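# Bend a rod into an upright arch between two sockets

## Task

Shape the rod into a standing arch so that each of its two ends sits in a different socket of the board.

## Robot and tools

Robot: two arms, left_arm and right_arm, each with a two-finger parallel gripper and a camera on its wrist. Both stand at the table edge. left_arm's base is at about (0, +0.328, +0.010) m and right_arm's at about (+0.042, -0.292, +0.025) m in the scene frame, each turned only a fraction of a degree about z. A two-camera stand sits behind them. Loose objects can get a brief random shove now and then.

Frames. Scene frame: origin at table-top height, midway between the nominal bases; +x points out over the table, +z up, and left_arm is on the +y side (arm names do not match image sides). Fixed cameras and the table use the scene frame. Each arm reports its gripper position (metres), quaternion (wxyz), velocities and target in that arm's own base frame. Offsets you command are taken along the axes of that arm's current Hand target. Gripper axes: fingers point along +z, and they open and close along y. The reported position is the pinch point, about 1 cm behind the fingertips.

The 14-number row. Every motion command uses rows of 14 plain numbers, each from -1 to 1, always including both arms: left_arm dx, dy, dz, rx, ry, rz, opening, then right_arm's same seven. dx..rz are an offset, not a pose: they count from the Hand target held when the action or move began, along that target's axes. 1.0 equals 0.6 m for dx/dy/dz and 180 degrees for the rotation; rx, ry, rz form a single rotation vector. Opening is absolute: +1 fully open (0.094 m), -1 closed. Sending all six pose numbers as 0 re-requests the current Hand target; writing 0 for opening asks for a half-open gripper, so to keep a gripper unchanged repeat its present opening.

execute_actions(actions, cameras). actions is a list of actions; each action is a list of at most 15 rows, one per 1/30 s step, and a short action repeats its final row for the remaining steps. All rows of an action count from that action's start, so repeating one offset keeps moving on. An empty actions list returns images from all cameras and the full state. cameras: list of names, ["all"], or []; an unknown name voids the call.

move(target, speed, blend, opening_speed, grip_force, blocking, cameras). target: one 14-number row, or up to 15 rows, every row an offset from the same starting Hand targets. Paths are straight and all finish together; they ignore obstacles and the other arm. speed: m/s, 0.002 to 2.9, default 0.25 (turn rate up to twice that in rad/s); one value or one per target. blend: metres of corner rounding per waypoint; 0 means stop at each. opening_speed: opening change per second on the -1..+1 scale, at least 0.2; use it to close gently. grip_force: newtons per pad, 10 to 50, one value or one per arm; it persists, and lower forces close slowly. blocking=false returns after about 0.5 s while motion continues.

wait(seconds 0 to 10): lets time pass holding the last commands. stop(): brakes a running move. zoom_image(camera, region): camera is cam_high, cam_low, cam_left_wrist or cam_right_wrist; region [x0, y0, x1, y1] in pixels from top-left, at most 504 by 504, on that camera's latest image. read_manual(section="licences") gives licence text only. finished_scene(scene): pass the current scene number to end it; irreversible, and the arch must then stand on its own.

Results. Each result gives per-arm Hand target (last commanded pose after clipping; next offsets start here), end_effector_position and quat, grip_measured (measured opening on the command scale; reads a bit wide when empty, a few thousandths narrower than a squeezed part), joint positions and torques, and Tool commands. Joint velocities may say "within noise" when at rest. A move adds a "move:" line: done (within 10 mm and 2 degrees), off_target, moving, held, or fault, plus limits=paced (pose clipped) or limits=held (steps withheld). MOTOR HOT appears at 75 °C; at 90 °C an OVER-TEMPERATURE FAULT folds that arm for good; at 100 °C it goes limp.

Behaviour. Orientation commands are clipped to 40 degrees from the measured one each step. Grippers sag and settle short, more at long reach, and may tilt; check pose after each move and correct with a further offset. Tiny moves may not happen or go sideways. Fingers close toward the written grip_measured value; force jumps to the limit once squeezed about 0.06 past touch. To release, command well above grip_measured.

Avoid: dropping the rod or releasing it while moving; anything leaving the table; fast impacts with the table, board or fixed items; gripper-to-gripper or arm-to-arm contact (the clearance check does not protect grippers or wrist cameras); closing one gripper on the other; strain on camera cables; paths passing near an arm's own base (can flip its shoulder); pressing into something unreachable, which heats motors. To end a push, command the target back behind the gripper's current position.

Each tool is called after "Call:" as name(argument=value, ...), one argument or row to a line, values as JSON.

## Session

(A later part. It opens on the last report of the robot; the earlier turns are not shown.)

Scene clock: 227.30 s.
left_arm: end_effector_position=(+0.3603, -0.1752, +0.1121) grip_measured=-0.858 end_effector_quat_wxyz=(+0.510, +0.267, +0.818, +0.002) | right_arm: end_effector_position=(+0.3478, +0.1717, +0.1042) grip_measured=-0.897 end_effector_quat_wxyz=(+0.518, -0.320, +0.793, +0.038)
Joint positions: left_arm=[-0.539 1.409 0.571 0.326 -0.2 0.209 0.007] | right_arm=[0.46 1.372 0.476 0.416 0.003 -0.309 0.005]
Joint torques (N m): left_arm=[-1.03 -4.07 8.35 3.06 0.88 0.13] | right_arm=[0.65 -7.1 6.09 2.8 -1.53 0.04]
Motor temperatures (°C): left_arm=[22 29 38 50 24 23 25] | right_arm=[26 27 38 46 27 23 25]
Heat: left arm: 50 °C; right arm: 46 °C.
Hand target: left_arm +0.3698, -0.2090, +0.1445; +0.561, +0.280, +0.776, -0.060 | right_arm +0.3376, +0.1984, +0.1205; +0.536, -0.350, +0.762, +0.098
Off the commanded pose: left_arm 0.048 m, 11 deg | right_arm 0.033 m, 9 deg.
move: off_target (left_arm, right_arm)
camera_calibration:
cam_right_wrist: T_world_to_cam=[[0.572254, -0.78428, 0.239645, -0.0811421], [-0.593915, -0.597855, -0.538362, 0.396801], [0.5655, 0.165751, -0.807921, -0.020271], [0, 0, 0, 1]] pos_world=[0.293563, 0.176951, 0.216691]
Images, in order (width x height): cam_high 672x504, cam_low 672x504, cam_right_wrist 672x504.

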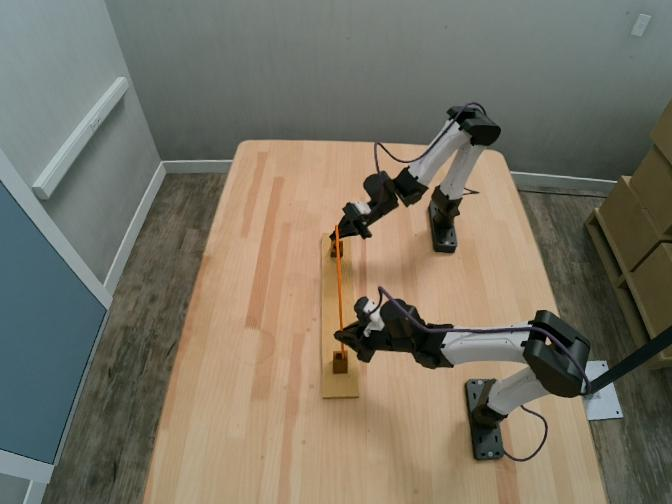

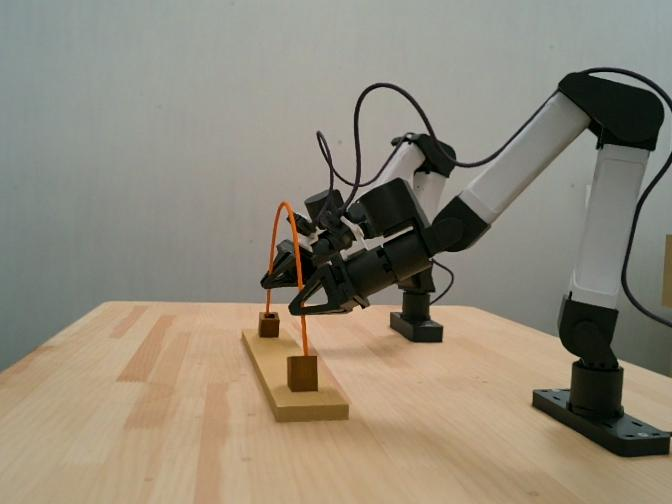

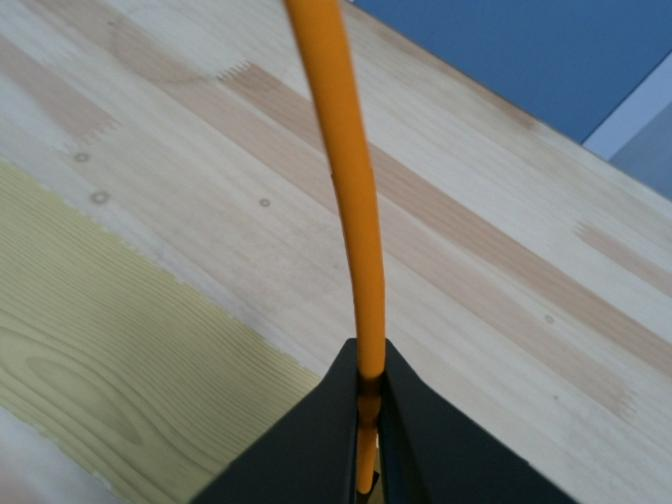

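Call:
move(
  target=[0.0216,0.0101,0.0074,0,0,0,-1,0.0445,0.0088,0.0049,0,0,0,-1],
  speed=0.05,
  cameras=["cam_high","cam_low","cam_left_wrist","cam_right_wrist"],
)

Call:
zoom_image(
  camera="cam_high",
  region=[310, 320, 370, 380],
)

Call:
zoom_image(
  camera="cam_low",
  region=[240, 290, 340, 400],
)

Call:
zoom_image(
  camera="cam_high",
  region=[315, 215, 365, 265],
)

Scene clock: 234.67 s.
left_arm: end_effector_position=(+0.3683, -0.1725, +0.1079) grip_measured=-0.858 end_effector_quat_wxyz=(+0.517, +0.271, +0.812, +0.000) | right_arm: end_effector_position=(+0.3369, +0.1672, +0.0831) grip_measured=-0.897 end_effector_quat_wxyz=(+0.515, -0.326, +0.792, +0.043)
Joint positions: left_arm=[-0.508 1.448 0.563 0.392 -0.164 0.233 0.007] | right_arm=[0.452 1.399 0.394 0.52 -0.019 -0.318 0.005]
Joint torques (N m): left_arm=[-0.83 -4.08 6.75 3.07 0.88 0.02] | right_arm=[0.39 -3.69 5.5 3.24 -1.41 0.08]
Heat: left arm: 52 °C; right arm: 46 °C.
Hand target: left_arm +0.3738, -0.2010, +0.1325; +0.561, +0.280, +0.776, -0.060 | right_arm +0.3317, +0.1924, +0.0944; +0.536, -0.350, +0.762, +0.098
Off the commanded pose: left_arm 0.038 m, 10 deg | right_arm 0.028 m, 8 deg.
move: off_target (left_arm, right_arm)
camera_calibration:
cam_left_wrist: T_world_to_cam=[[-0.40216, -0.861065, -0.311182, 0.0423139], [-0.659951, 0.508205, -0.553347, 0.425556], [0.634612, -0.0171691, -0.77264, -0.0347152], [0, 0, 0, 1]] pos_world=[0.319894, -0.180431, 0.221825]
cam_right_wrist: T_world_to_cam=[[0.585975, -0.774923, 0.236912, -0.0793717], [-0.587786, -0.607728, -0.534017, 0.375552], [0.557801, 0.173667, -0.811602, -0.028908], [0, 0, 0, 1]] pos_world=[0.283379, 0.171747, 0.195893]

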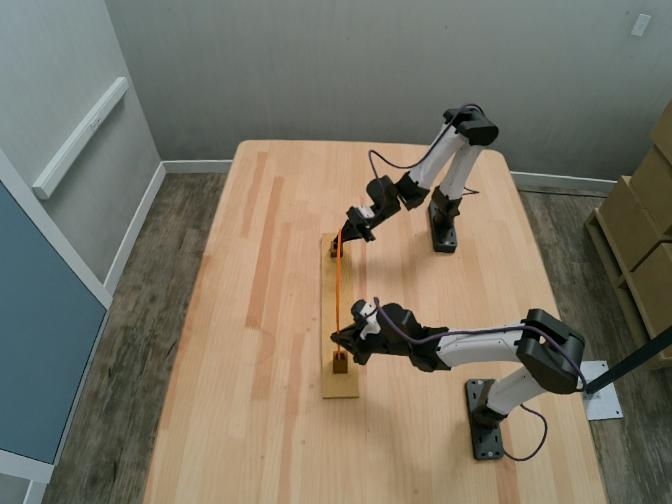

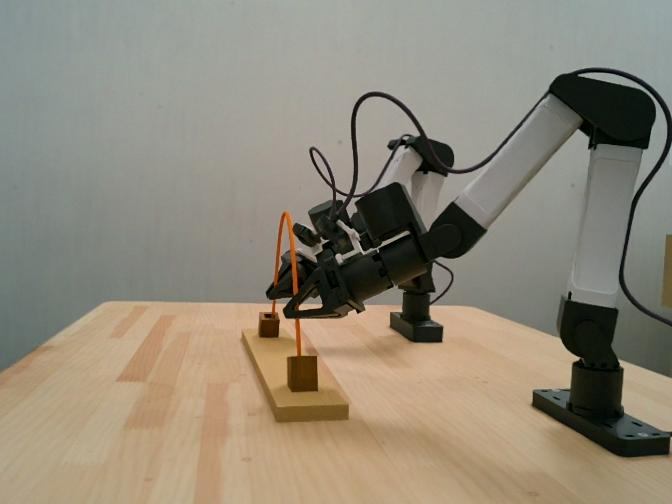

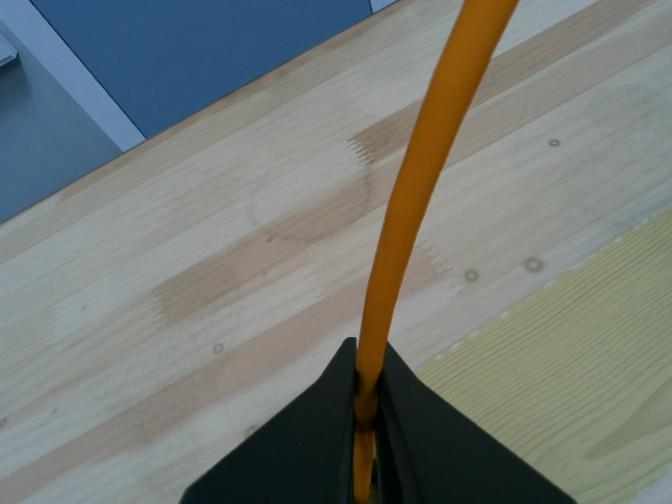

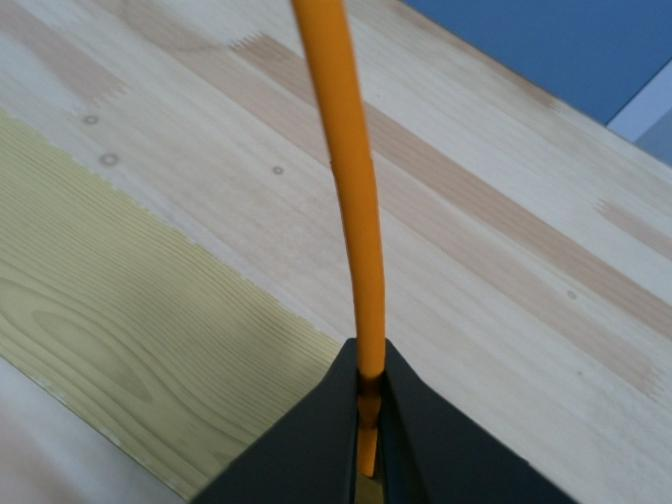

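Scaled by 8.400 from the camera's 672x504 image, which has a finer 960x720 frame.

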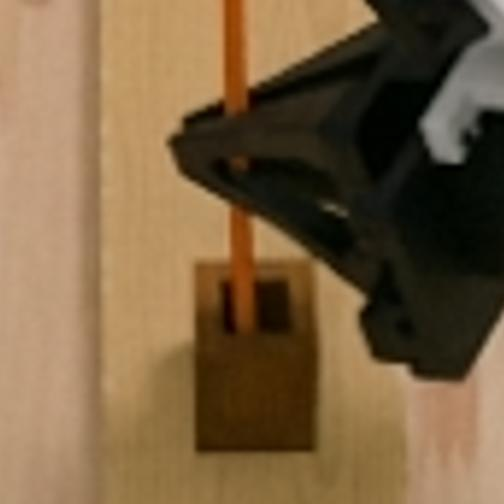

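Scaled by 4.582 from the camera's 672x504 image, which has a finer 960x720 frame.

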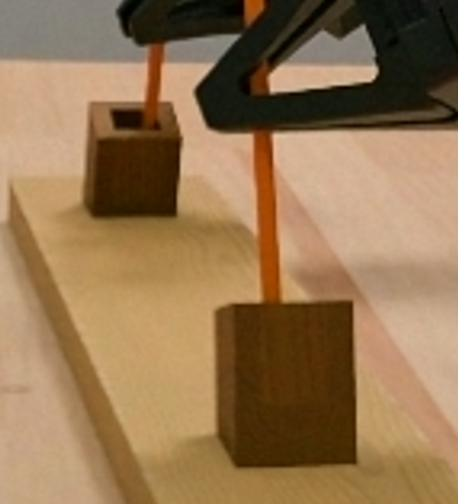

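Scaled by 10.080 from the camera's 672x504 image, which has a finer 960x720 frame.

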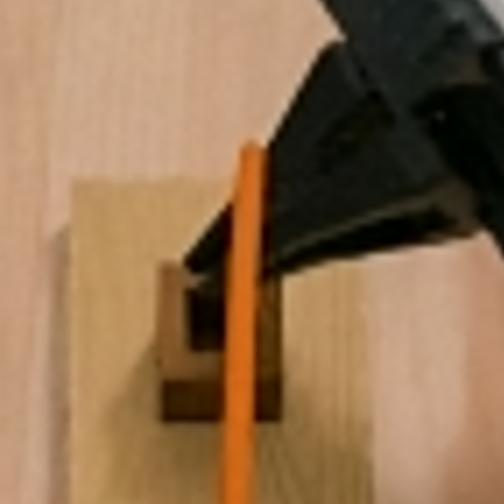

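Call:
move(
  target=[0.0221,0.0031,0.0018,0,0,0,-1,0.0060,-0.0096,0.0088,0,0,0,-1],
  speed=0.05,
  cameras=["cam_high","cam_low","cam_right_wrist"],
)

Call:
zoom_image(
  camera="cam_high",
  region=[310, 320, 370, 380],
)

Call:
zoom_image(
  camera="cam_low",
  region=[230, 180, 370, 420],
)

Call:
zoom_image(
  camera="cam_right_wrist",
  region=[300, 380, 440, 504],
)

Scene clock: 241.77 s.
left_arm: end_effector_position=(+0.3671, -0.1692, +0.0954) grip_measured=-0.858 end_effector_quat_wxyz=(+0.516, +0.273, +0.812, -0.005) | right_arm: end_effector_position=(+0.3413, +0.1662, +0.0778) grip_measured=-0.897 end_effector_quat_wxyz=(+0.515, -0.330, +0.789, +0.048)
Joint positions: left_arm=[-0.491 1.477 0.525 0.461 -0.138 0.241 0.007] | right_arm=[0.429 1.441 0.394 0.563 -0.053 -0.332 0.005]
Joint torques (N m): left_arm=[-0.66 -4.36 6.41 3.05 0.8 0.01] | right_arm=[0.13 -3.73 6.11 3.12 -1.31 0.11]
Heat: left arm: 52 °C; right arm: 46 °C.
Hand target: left_arm +0.3728, -0.1950, +0.1205; +0.561, +0.280, +0.776, -0.060 | right_arm +0.3387, +0.1894, +0.0904; +0.536, -0.350, +0.762, +0.098
Off the commanded pose: left_arm 0.036 m, 9 deg | right_arm 0.027 m, 7 deg.
move: off_target (left_arm, right_arm)
camera_calibration:
cam_right_wrist: T_world_to_cam=[[0.596143, -0.768036, 0.233952, -0.0858796], [-0.579501, -0.61329, -0.536706, 0.372984], [0.55569, 0.184378, -0.810687, -0.0366162], [0, 0, 0, 1]] pos_world=[0.287689, 0.16954, 0.19059]
Images, in order (width x height): cam_high 672x504, cam_low 672x504, cam_right_wrist 672x504.

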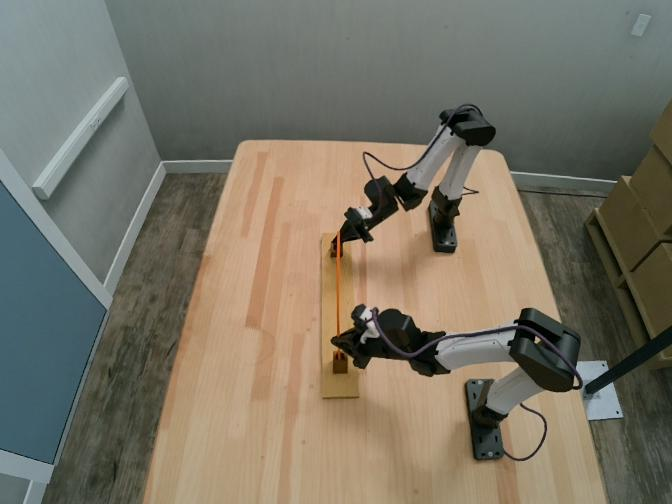

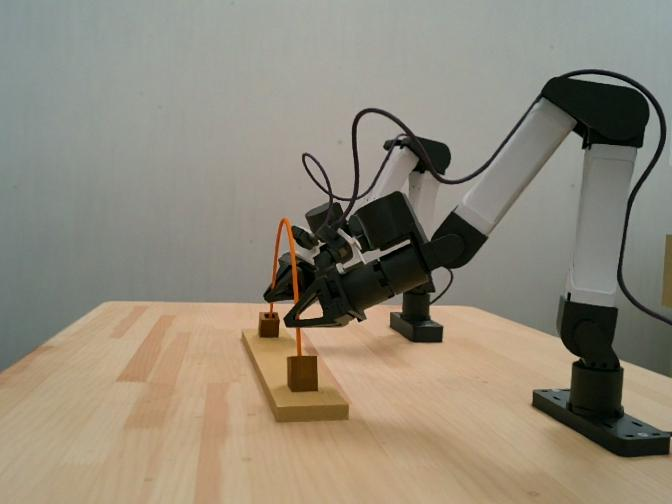

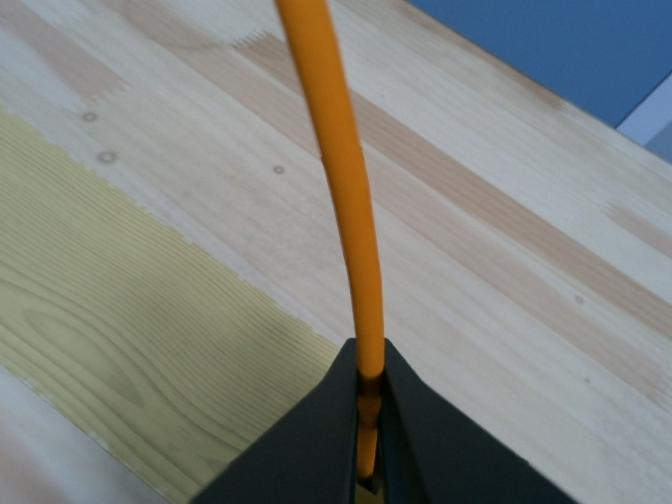

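Scaled by 8.400 from the camera's 672x504 image, which has a finer 960x720 frame.

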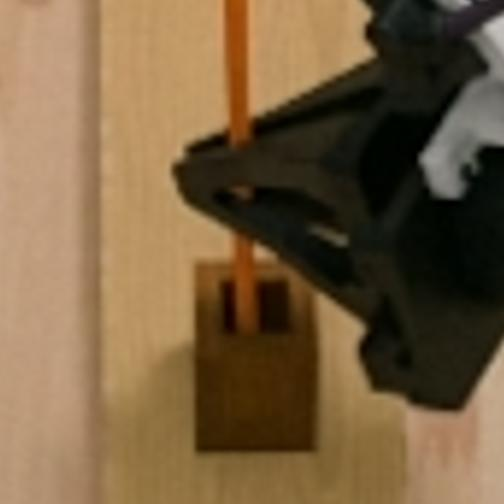

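Scaled by 2.100 from the camera's 672x504 image, which has a finer 960x720 frame.

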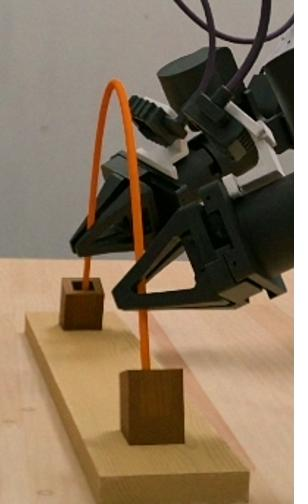

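Scaled by 3.600 from the camera's 672x504 image, which has a finer 960x720 frame.

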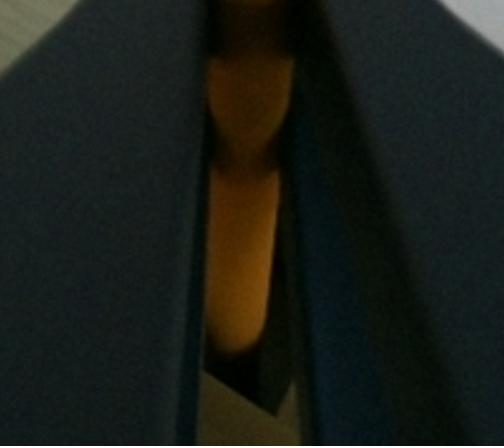

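Call:
move(
  target=[
    [0.0322,0.0299,-0.0112,-0.0296,0.0287,0.0114,-1,0.0106,-0.0300,-0.0040,0.0342,0.0166,-0.0041,-1],
    [0.0322,0.0299,-0.0112,-0.0296,0.0287,0.0114,-1,0.0106,-0.0300,-0.0040,0.0342,0.0166,-0.0041,-0.4],
  ],
  speed=0.05,
  opening_speed=0.5,
  cameras=["cam_high","cam_low","cam_left_wrist","cam_right_wrist"],
)

Call:
zoom_image(
  camera="cam_low",
  region=[230, 180, 370, 420],
)

Call:
zoom_image(
  camera="cam_high",
  region=[310, 210, 370, 270],
)

Scene clock: 254.90 s.
left_arm: end_effector_position=(+0.3685, -0.1621, +0.0939) grip_measured=-0.858 end_effector_quat_wxyz=(+0.515, +0.275, +0.812, +0.015) | right_arm: end_effector_position=(+0.3433, +0.1628, +0.0781) grip_measured=-0.402 end_effector_quat_wxyz=(+0.517, -0.328, +0.790, +0.033)
Joint positions: left_arm=[-0.487 1.477 0.52 0.461 -0.167 0.266 0.007] | right_arm=[0.434 1.441 0.394 0.565 -0.02 -0.341 0.028]
Joint torques (N m): left_arm=[-0.28 -5.34 6.19 2.42 0.04 0.05] | right_arm=[0.24 -4.38 6.78 2.79 -0.32 0.11]
Heat: left arm: 54 °C; right arm: 45 °C.
Hand target: left_arm +0.3721, -0.1702, +0.1094; +0.539, +0.270, +0.798, -0.001 | right_arm +0.3472, +0.1722, +0.0898; +0.535, -0.328, +0.777, +0.045
Off the commanded pose: left_arm 0.018 m, 4 deg | right_arm 0.016 m, 3 deg.
move: off_target (left_arm, right_arm); target 2's new opening was sent with right_arm's hand 0.016 m and 3 deg from that target
camera_calibration:
cam_left_wrist: T_world_to_cam=[[-0.39218, -0.854946, -0.339503, 0.0470177], [-0.660957, 0.518585, -0.542407, 0.413715], [0.63979, 0.0116752, -0.768461, -0.0429844], [0, 0, 0, 1]] pos_world=[0.319388, -0.173847, 0.207333]
cam_right_wrist: T_world_to_cam=[[0.578176, -0.774642, 0.256207, -0.0840851], [-0.585493, -0.612608, -0.530952, 0.373645], [0.568252, 0.156976, -0.807743, -0.0369285], [0, 0, 0, 1]] pos_world=[0.288367, 0.169559, 0.190102]

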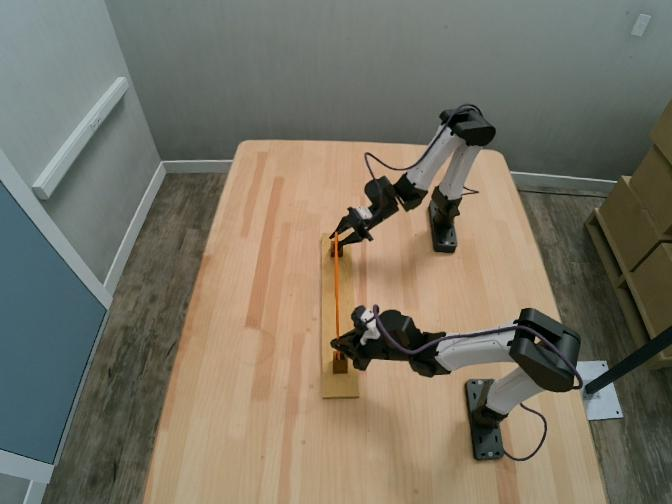

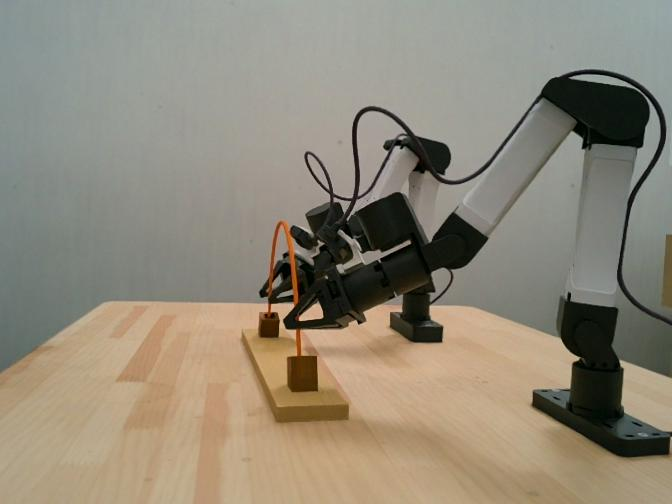

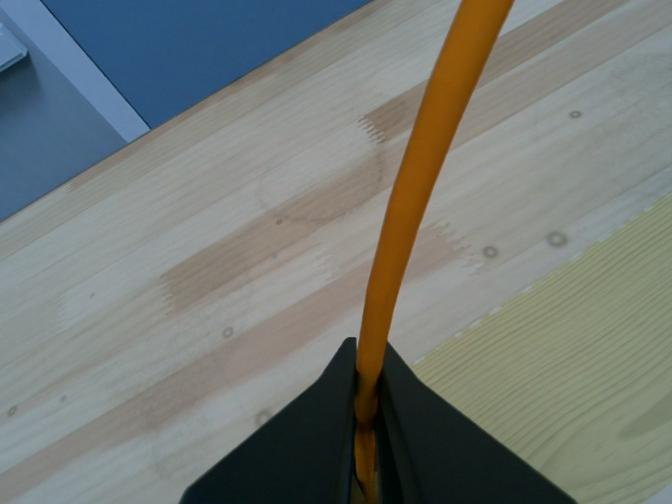

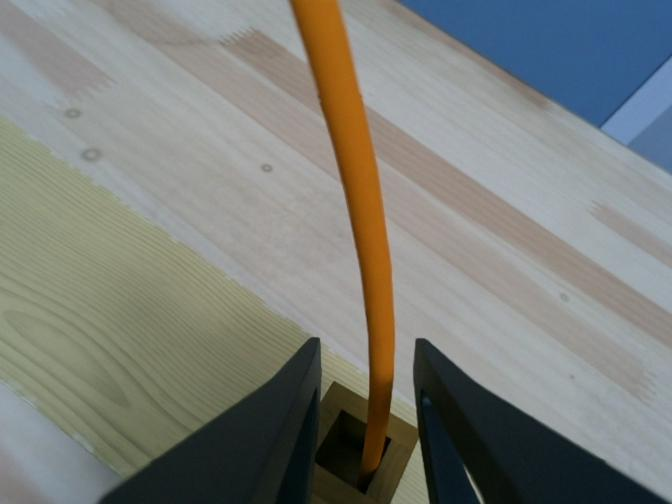

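Scaled by 2.100 from the camera's 672x504 image, which has a finer 960x720 frame.

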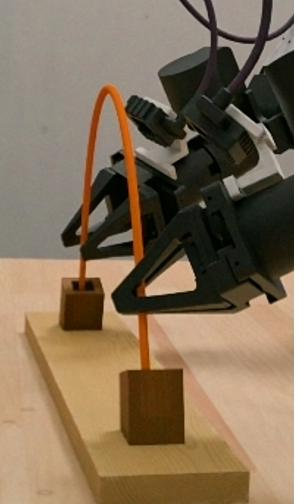

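Scaled by 8.400 from the camera's 672x504 image, which has a finer 960x720 frame.

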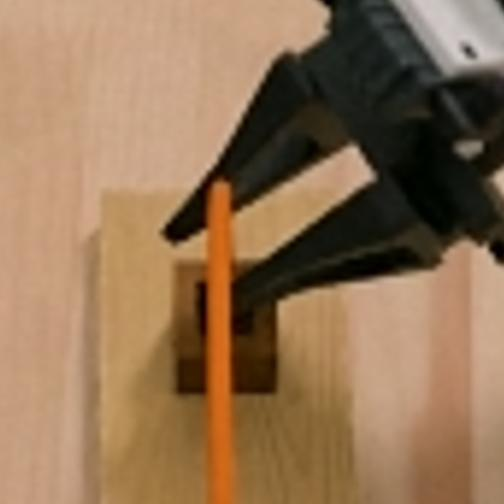

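Call:
move(
  target=[
    [0,0,0,0,0,0,-1,0,0,-0.1,0,0,0,-0.4],
    [0,0,0,0,0,0,-0.4,0,0,-0.1,0,0,0,-0.4],
  ],
  speed=0.07,
  opening_speed=0.4,
  cameras=["cam_high","cam_low","cam_left_wrist","cam_right_wrist"],
)

Call:
zoom_image(
  camera="cam_low",
  region=[230, 180, 370, 420],
)

Scene clock: 261.53 s.
left_arm: end_effector_position=(+0.3678, -0.1639, +0.0938) grip_measured=-0.403 end_effector_quat_wxyz=(+0.515, +0.277, +0.811, +0.011) | right_arm: end_effector_position=(+0.3055, +0.1459, +0.1201) grip_measured=-0.402 end_effector_quat_wxyz=(+0.544, -0.323, +0.774, +0.035)
Joint positions: left_arm=[-0.487 1.477 0.52 0.461 -0.157 0.266 0.028] | right_arm=[0.434 1.065 0.312 0.335 -0.024 -0.341 0.028]
Joint torques (N m): left_arm=[-0.28 -5.34 6.2 2.42 0.01 0.05] | right_arm=[-0.72 -3.86 6.01 2.12 -0.39 0.06]
Heat: left arm: 53 °C; right arm: 45 °C.
Hand target: left_arm +0.3721, -0.1702, +0.1094; +0.539, +0.270, +0.798, -0.001 | right_arm +0.2991, +0.1469, +0.1152; +0.535, -0.328, +0.777, +0.045
Off the commanded pose: left_arm 0.017 m, 4 deg | right_arm 0.008 m, 2 deg.
move: off_target (left_arm); target 2's new opening was sent with left_arm's hand 0.018 m and 4 deg from that target
camera_calibration:
cam_left_wrist: T_world_to_cam=[[-0.401024, -0.852742, -0.334679, 0.0483358], [-0.65738, 0.522327, -0.543162, 0.413472], [0.63799, 0.0021904, -0.770042, -0.0434131], [0, 0, 0, 1]] pos_world=[0.31889, -0.174655, 0.20733]
cam_right_wrist: T_world_to_cam=[[0.565116, -0.780484, 0.267372, -0.0826804], [-0.55164, -0.59845, -0.580991, 0.357127], [0.613463, 0.180835, -0.76874, -0.00082452], [0, 0, 0, 1]] pos_world=[0.244235, 0.149341, 0.22896]

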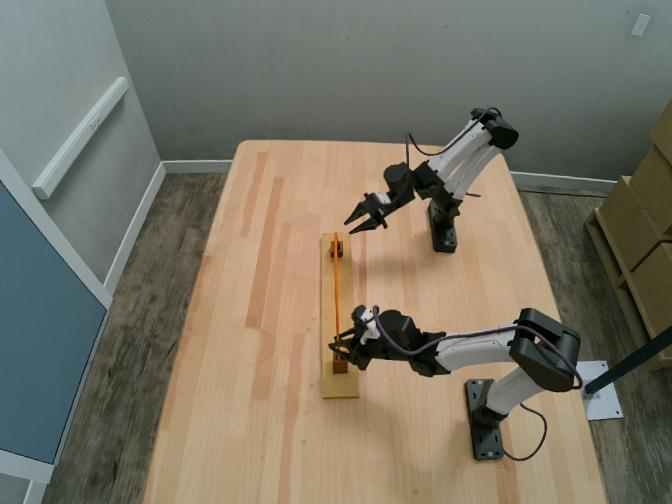

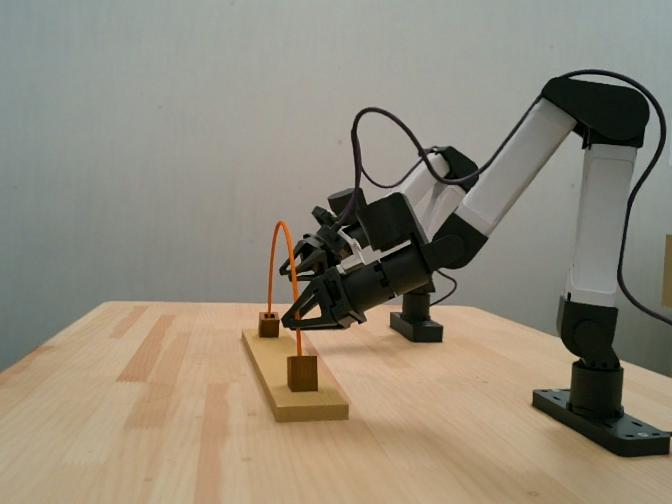

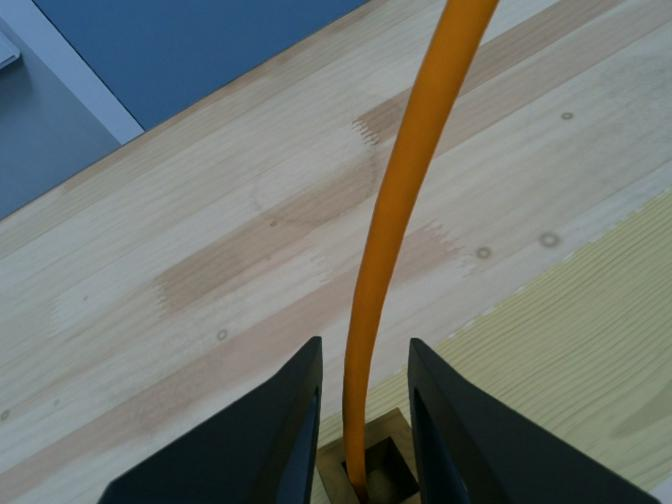

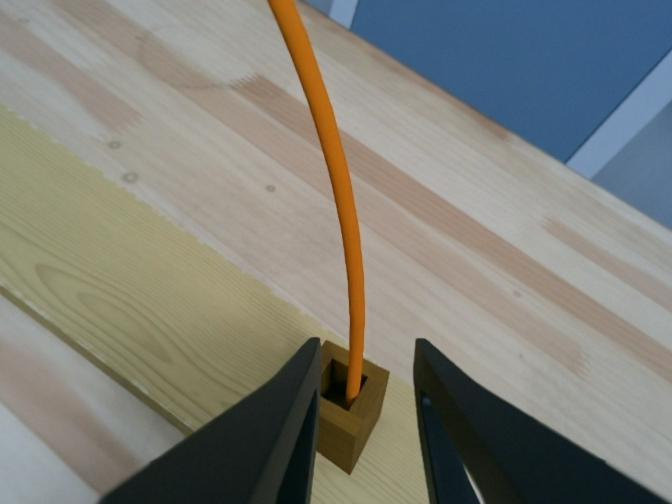

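Scaled by 2.100 from the camera's 672x504 image, which has a finer 960x720 frame.

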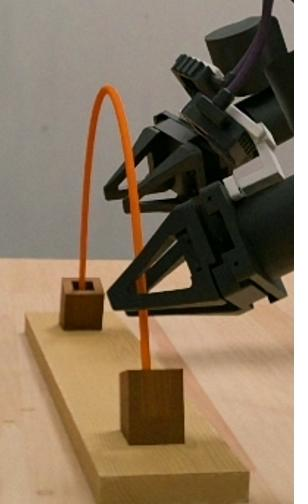

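Call:
move(
  target=[0,0,-0.12,0,0,0,-0.4,0,0,0,0,0,0,-0.4],
  speed=0.07,
  cameras=["cam_high","cam_low","cam_left_wrist"],
)

Call:
zoom_image(
  camera="cam_low",
  region=[230, 180, 370, 420],
)

Call:
zoom_image(
  camera="cam_high",
  region=[300, 220, 380, 400],
)

Scene clock: 264.83 s.
left_arm: end_effector_position=(+0.3121, -0.1500, +0.1358) grip_measured=-0.403 end_effector_quat_wxyz=(+0.537, +0.278, +0.796, -0.002) | right_arm: end_effector_position=(+0.3055, +0.1459, +0.1201) grip_measured=-0.402 end_effector_quat_wxyz=(+0.544, -0.323, +0.774, +0.035)
Joint positions: left_arm=[-0.537 1.072 0.407 0.22 -0.178 0.247 0.028] | right_arm=[0.434 1.065 0.312 0.335 -0.024 -0.341 0.028]
Joint torques (N m): left_arm=[-0.75 -3.56 6.71 1.9 -0.3 0] | right_arm=[-0.72 -3.86 6.01 2.12 -0.39 0.06]
Heat: left arm: 52 °C; right arm: 44 °C.
Hand target: left_arm +0.3102, -0.1491, +0.1395; +0.539, +0.270, +0.798, -0.001 | right_arm +0.2991, +0.1469, +0.1152; +0.535, -0.328, +0.777, +0.045
Off the commanded pose: left_arm 0.004 m, 1 deg | right_arm 0.008 m, 2 deg.
move: done
camera_calibration:
cam_left_wrist: T_world_to_cam=[[-0.406516, -0.853885, -0.325001, 0.0521345], [-0.620575, 0.519129, -0.587701, 0.386487], [0.670546, -0.0372227, -0.740934, 0.00446012], [0, 0, 0, 1]] pos_world=[0.258047, -0.155954, 0.247387]
Images, in order (width x height): cam_high 672x504, cam_low 672x504, cam_left_wrist 672x504.

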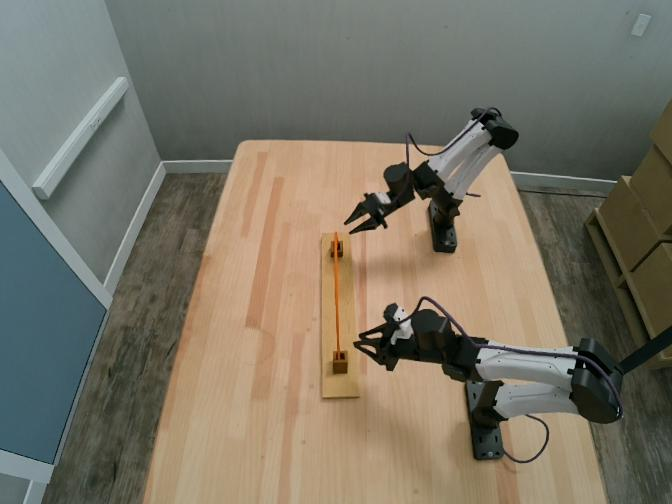

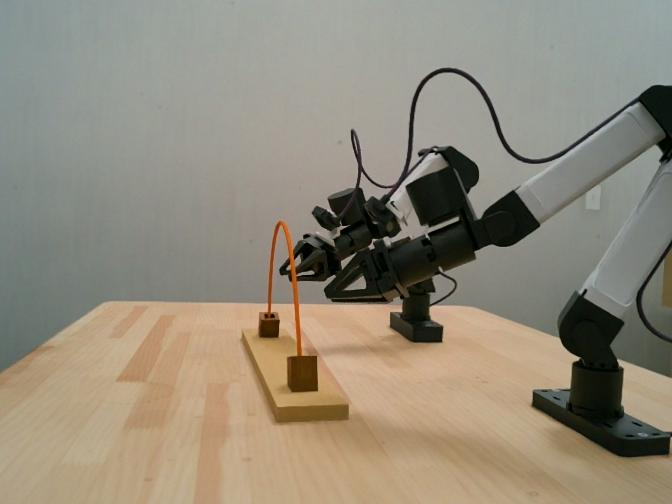

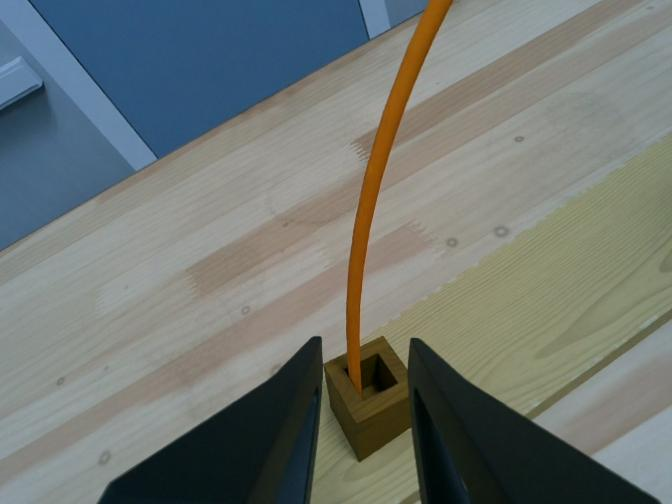

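Scaled by 2.100 from the camera's 672x504 image, which has a finer 960x720 frame.

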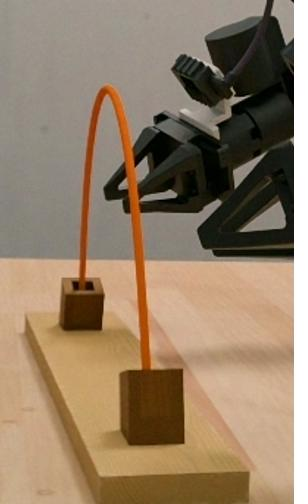

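Scaled by 2.800 from the camera's 672x504 image, which has a finer 960x720 frame.

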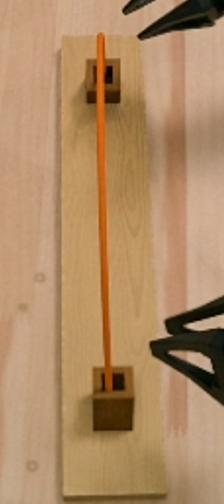

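Call:
finished_scene(
  scene=3,
)

The scene is finished: the task was done.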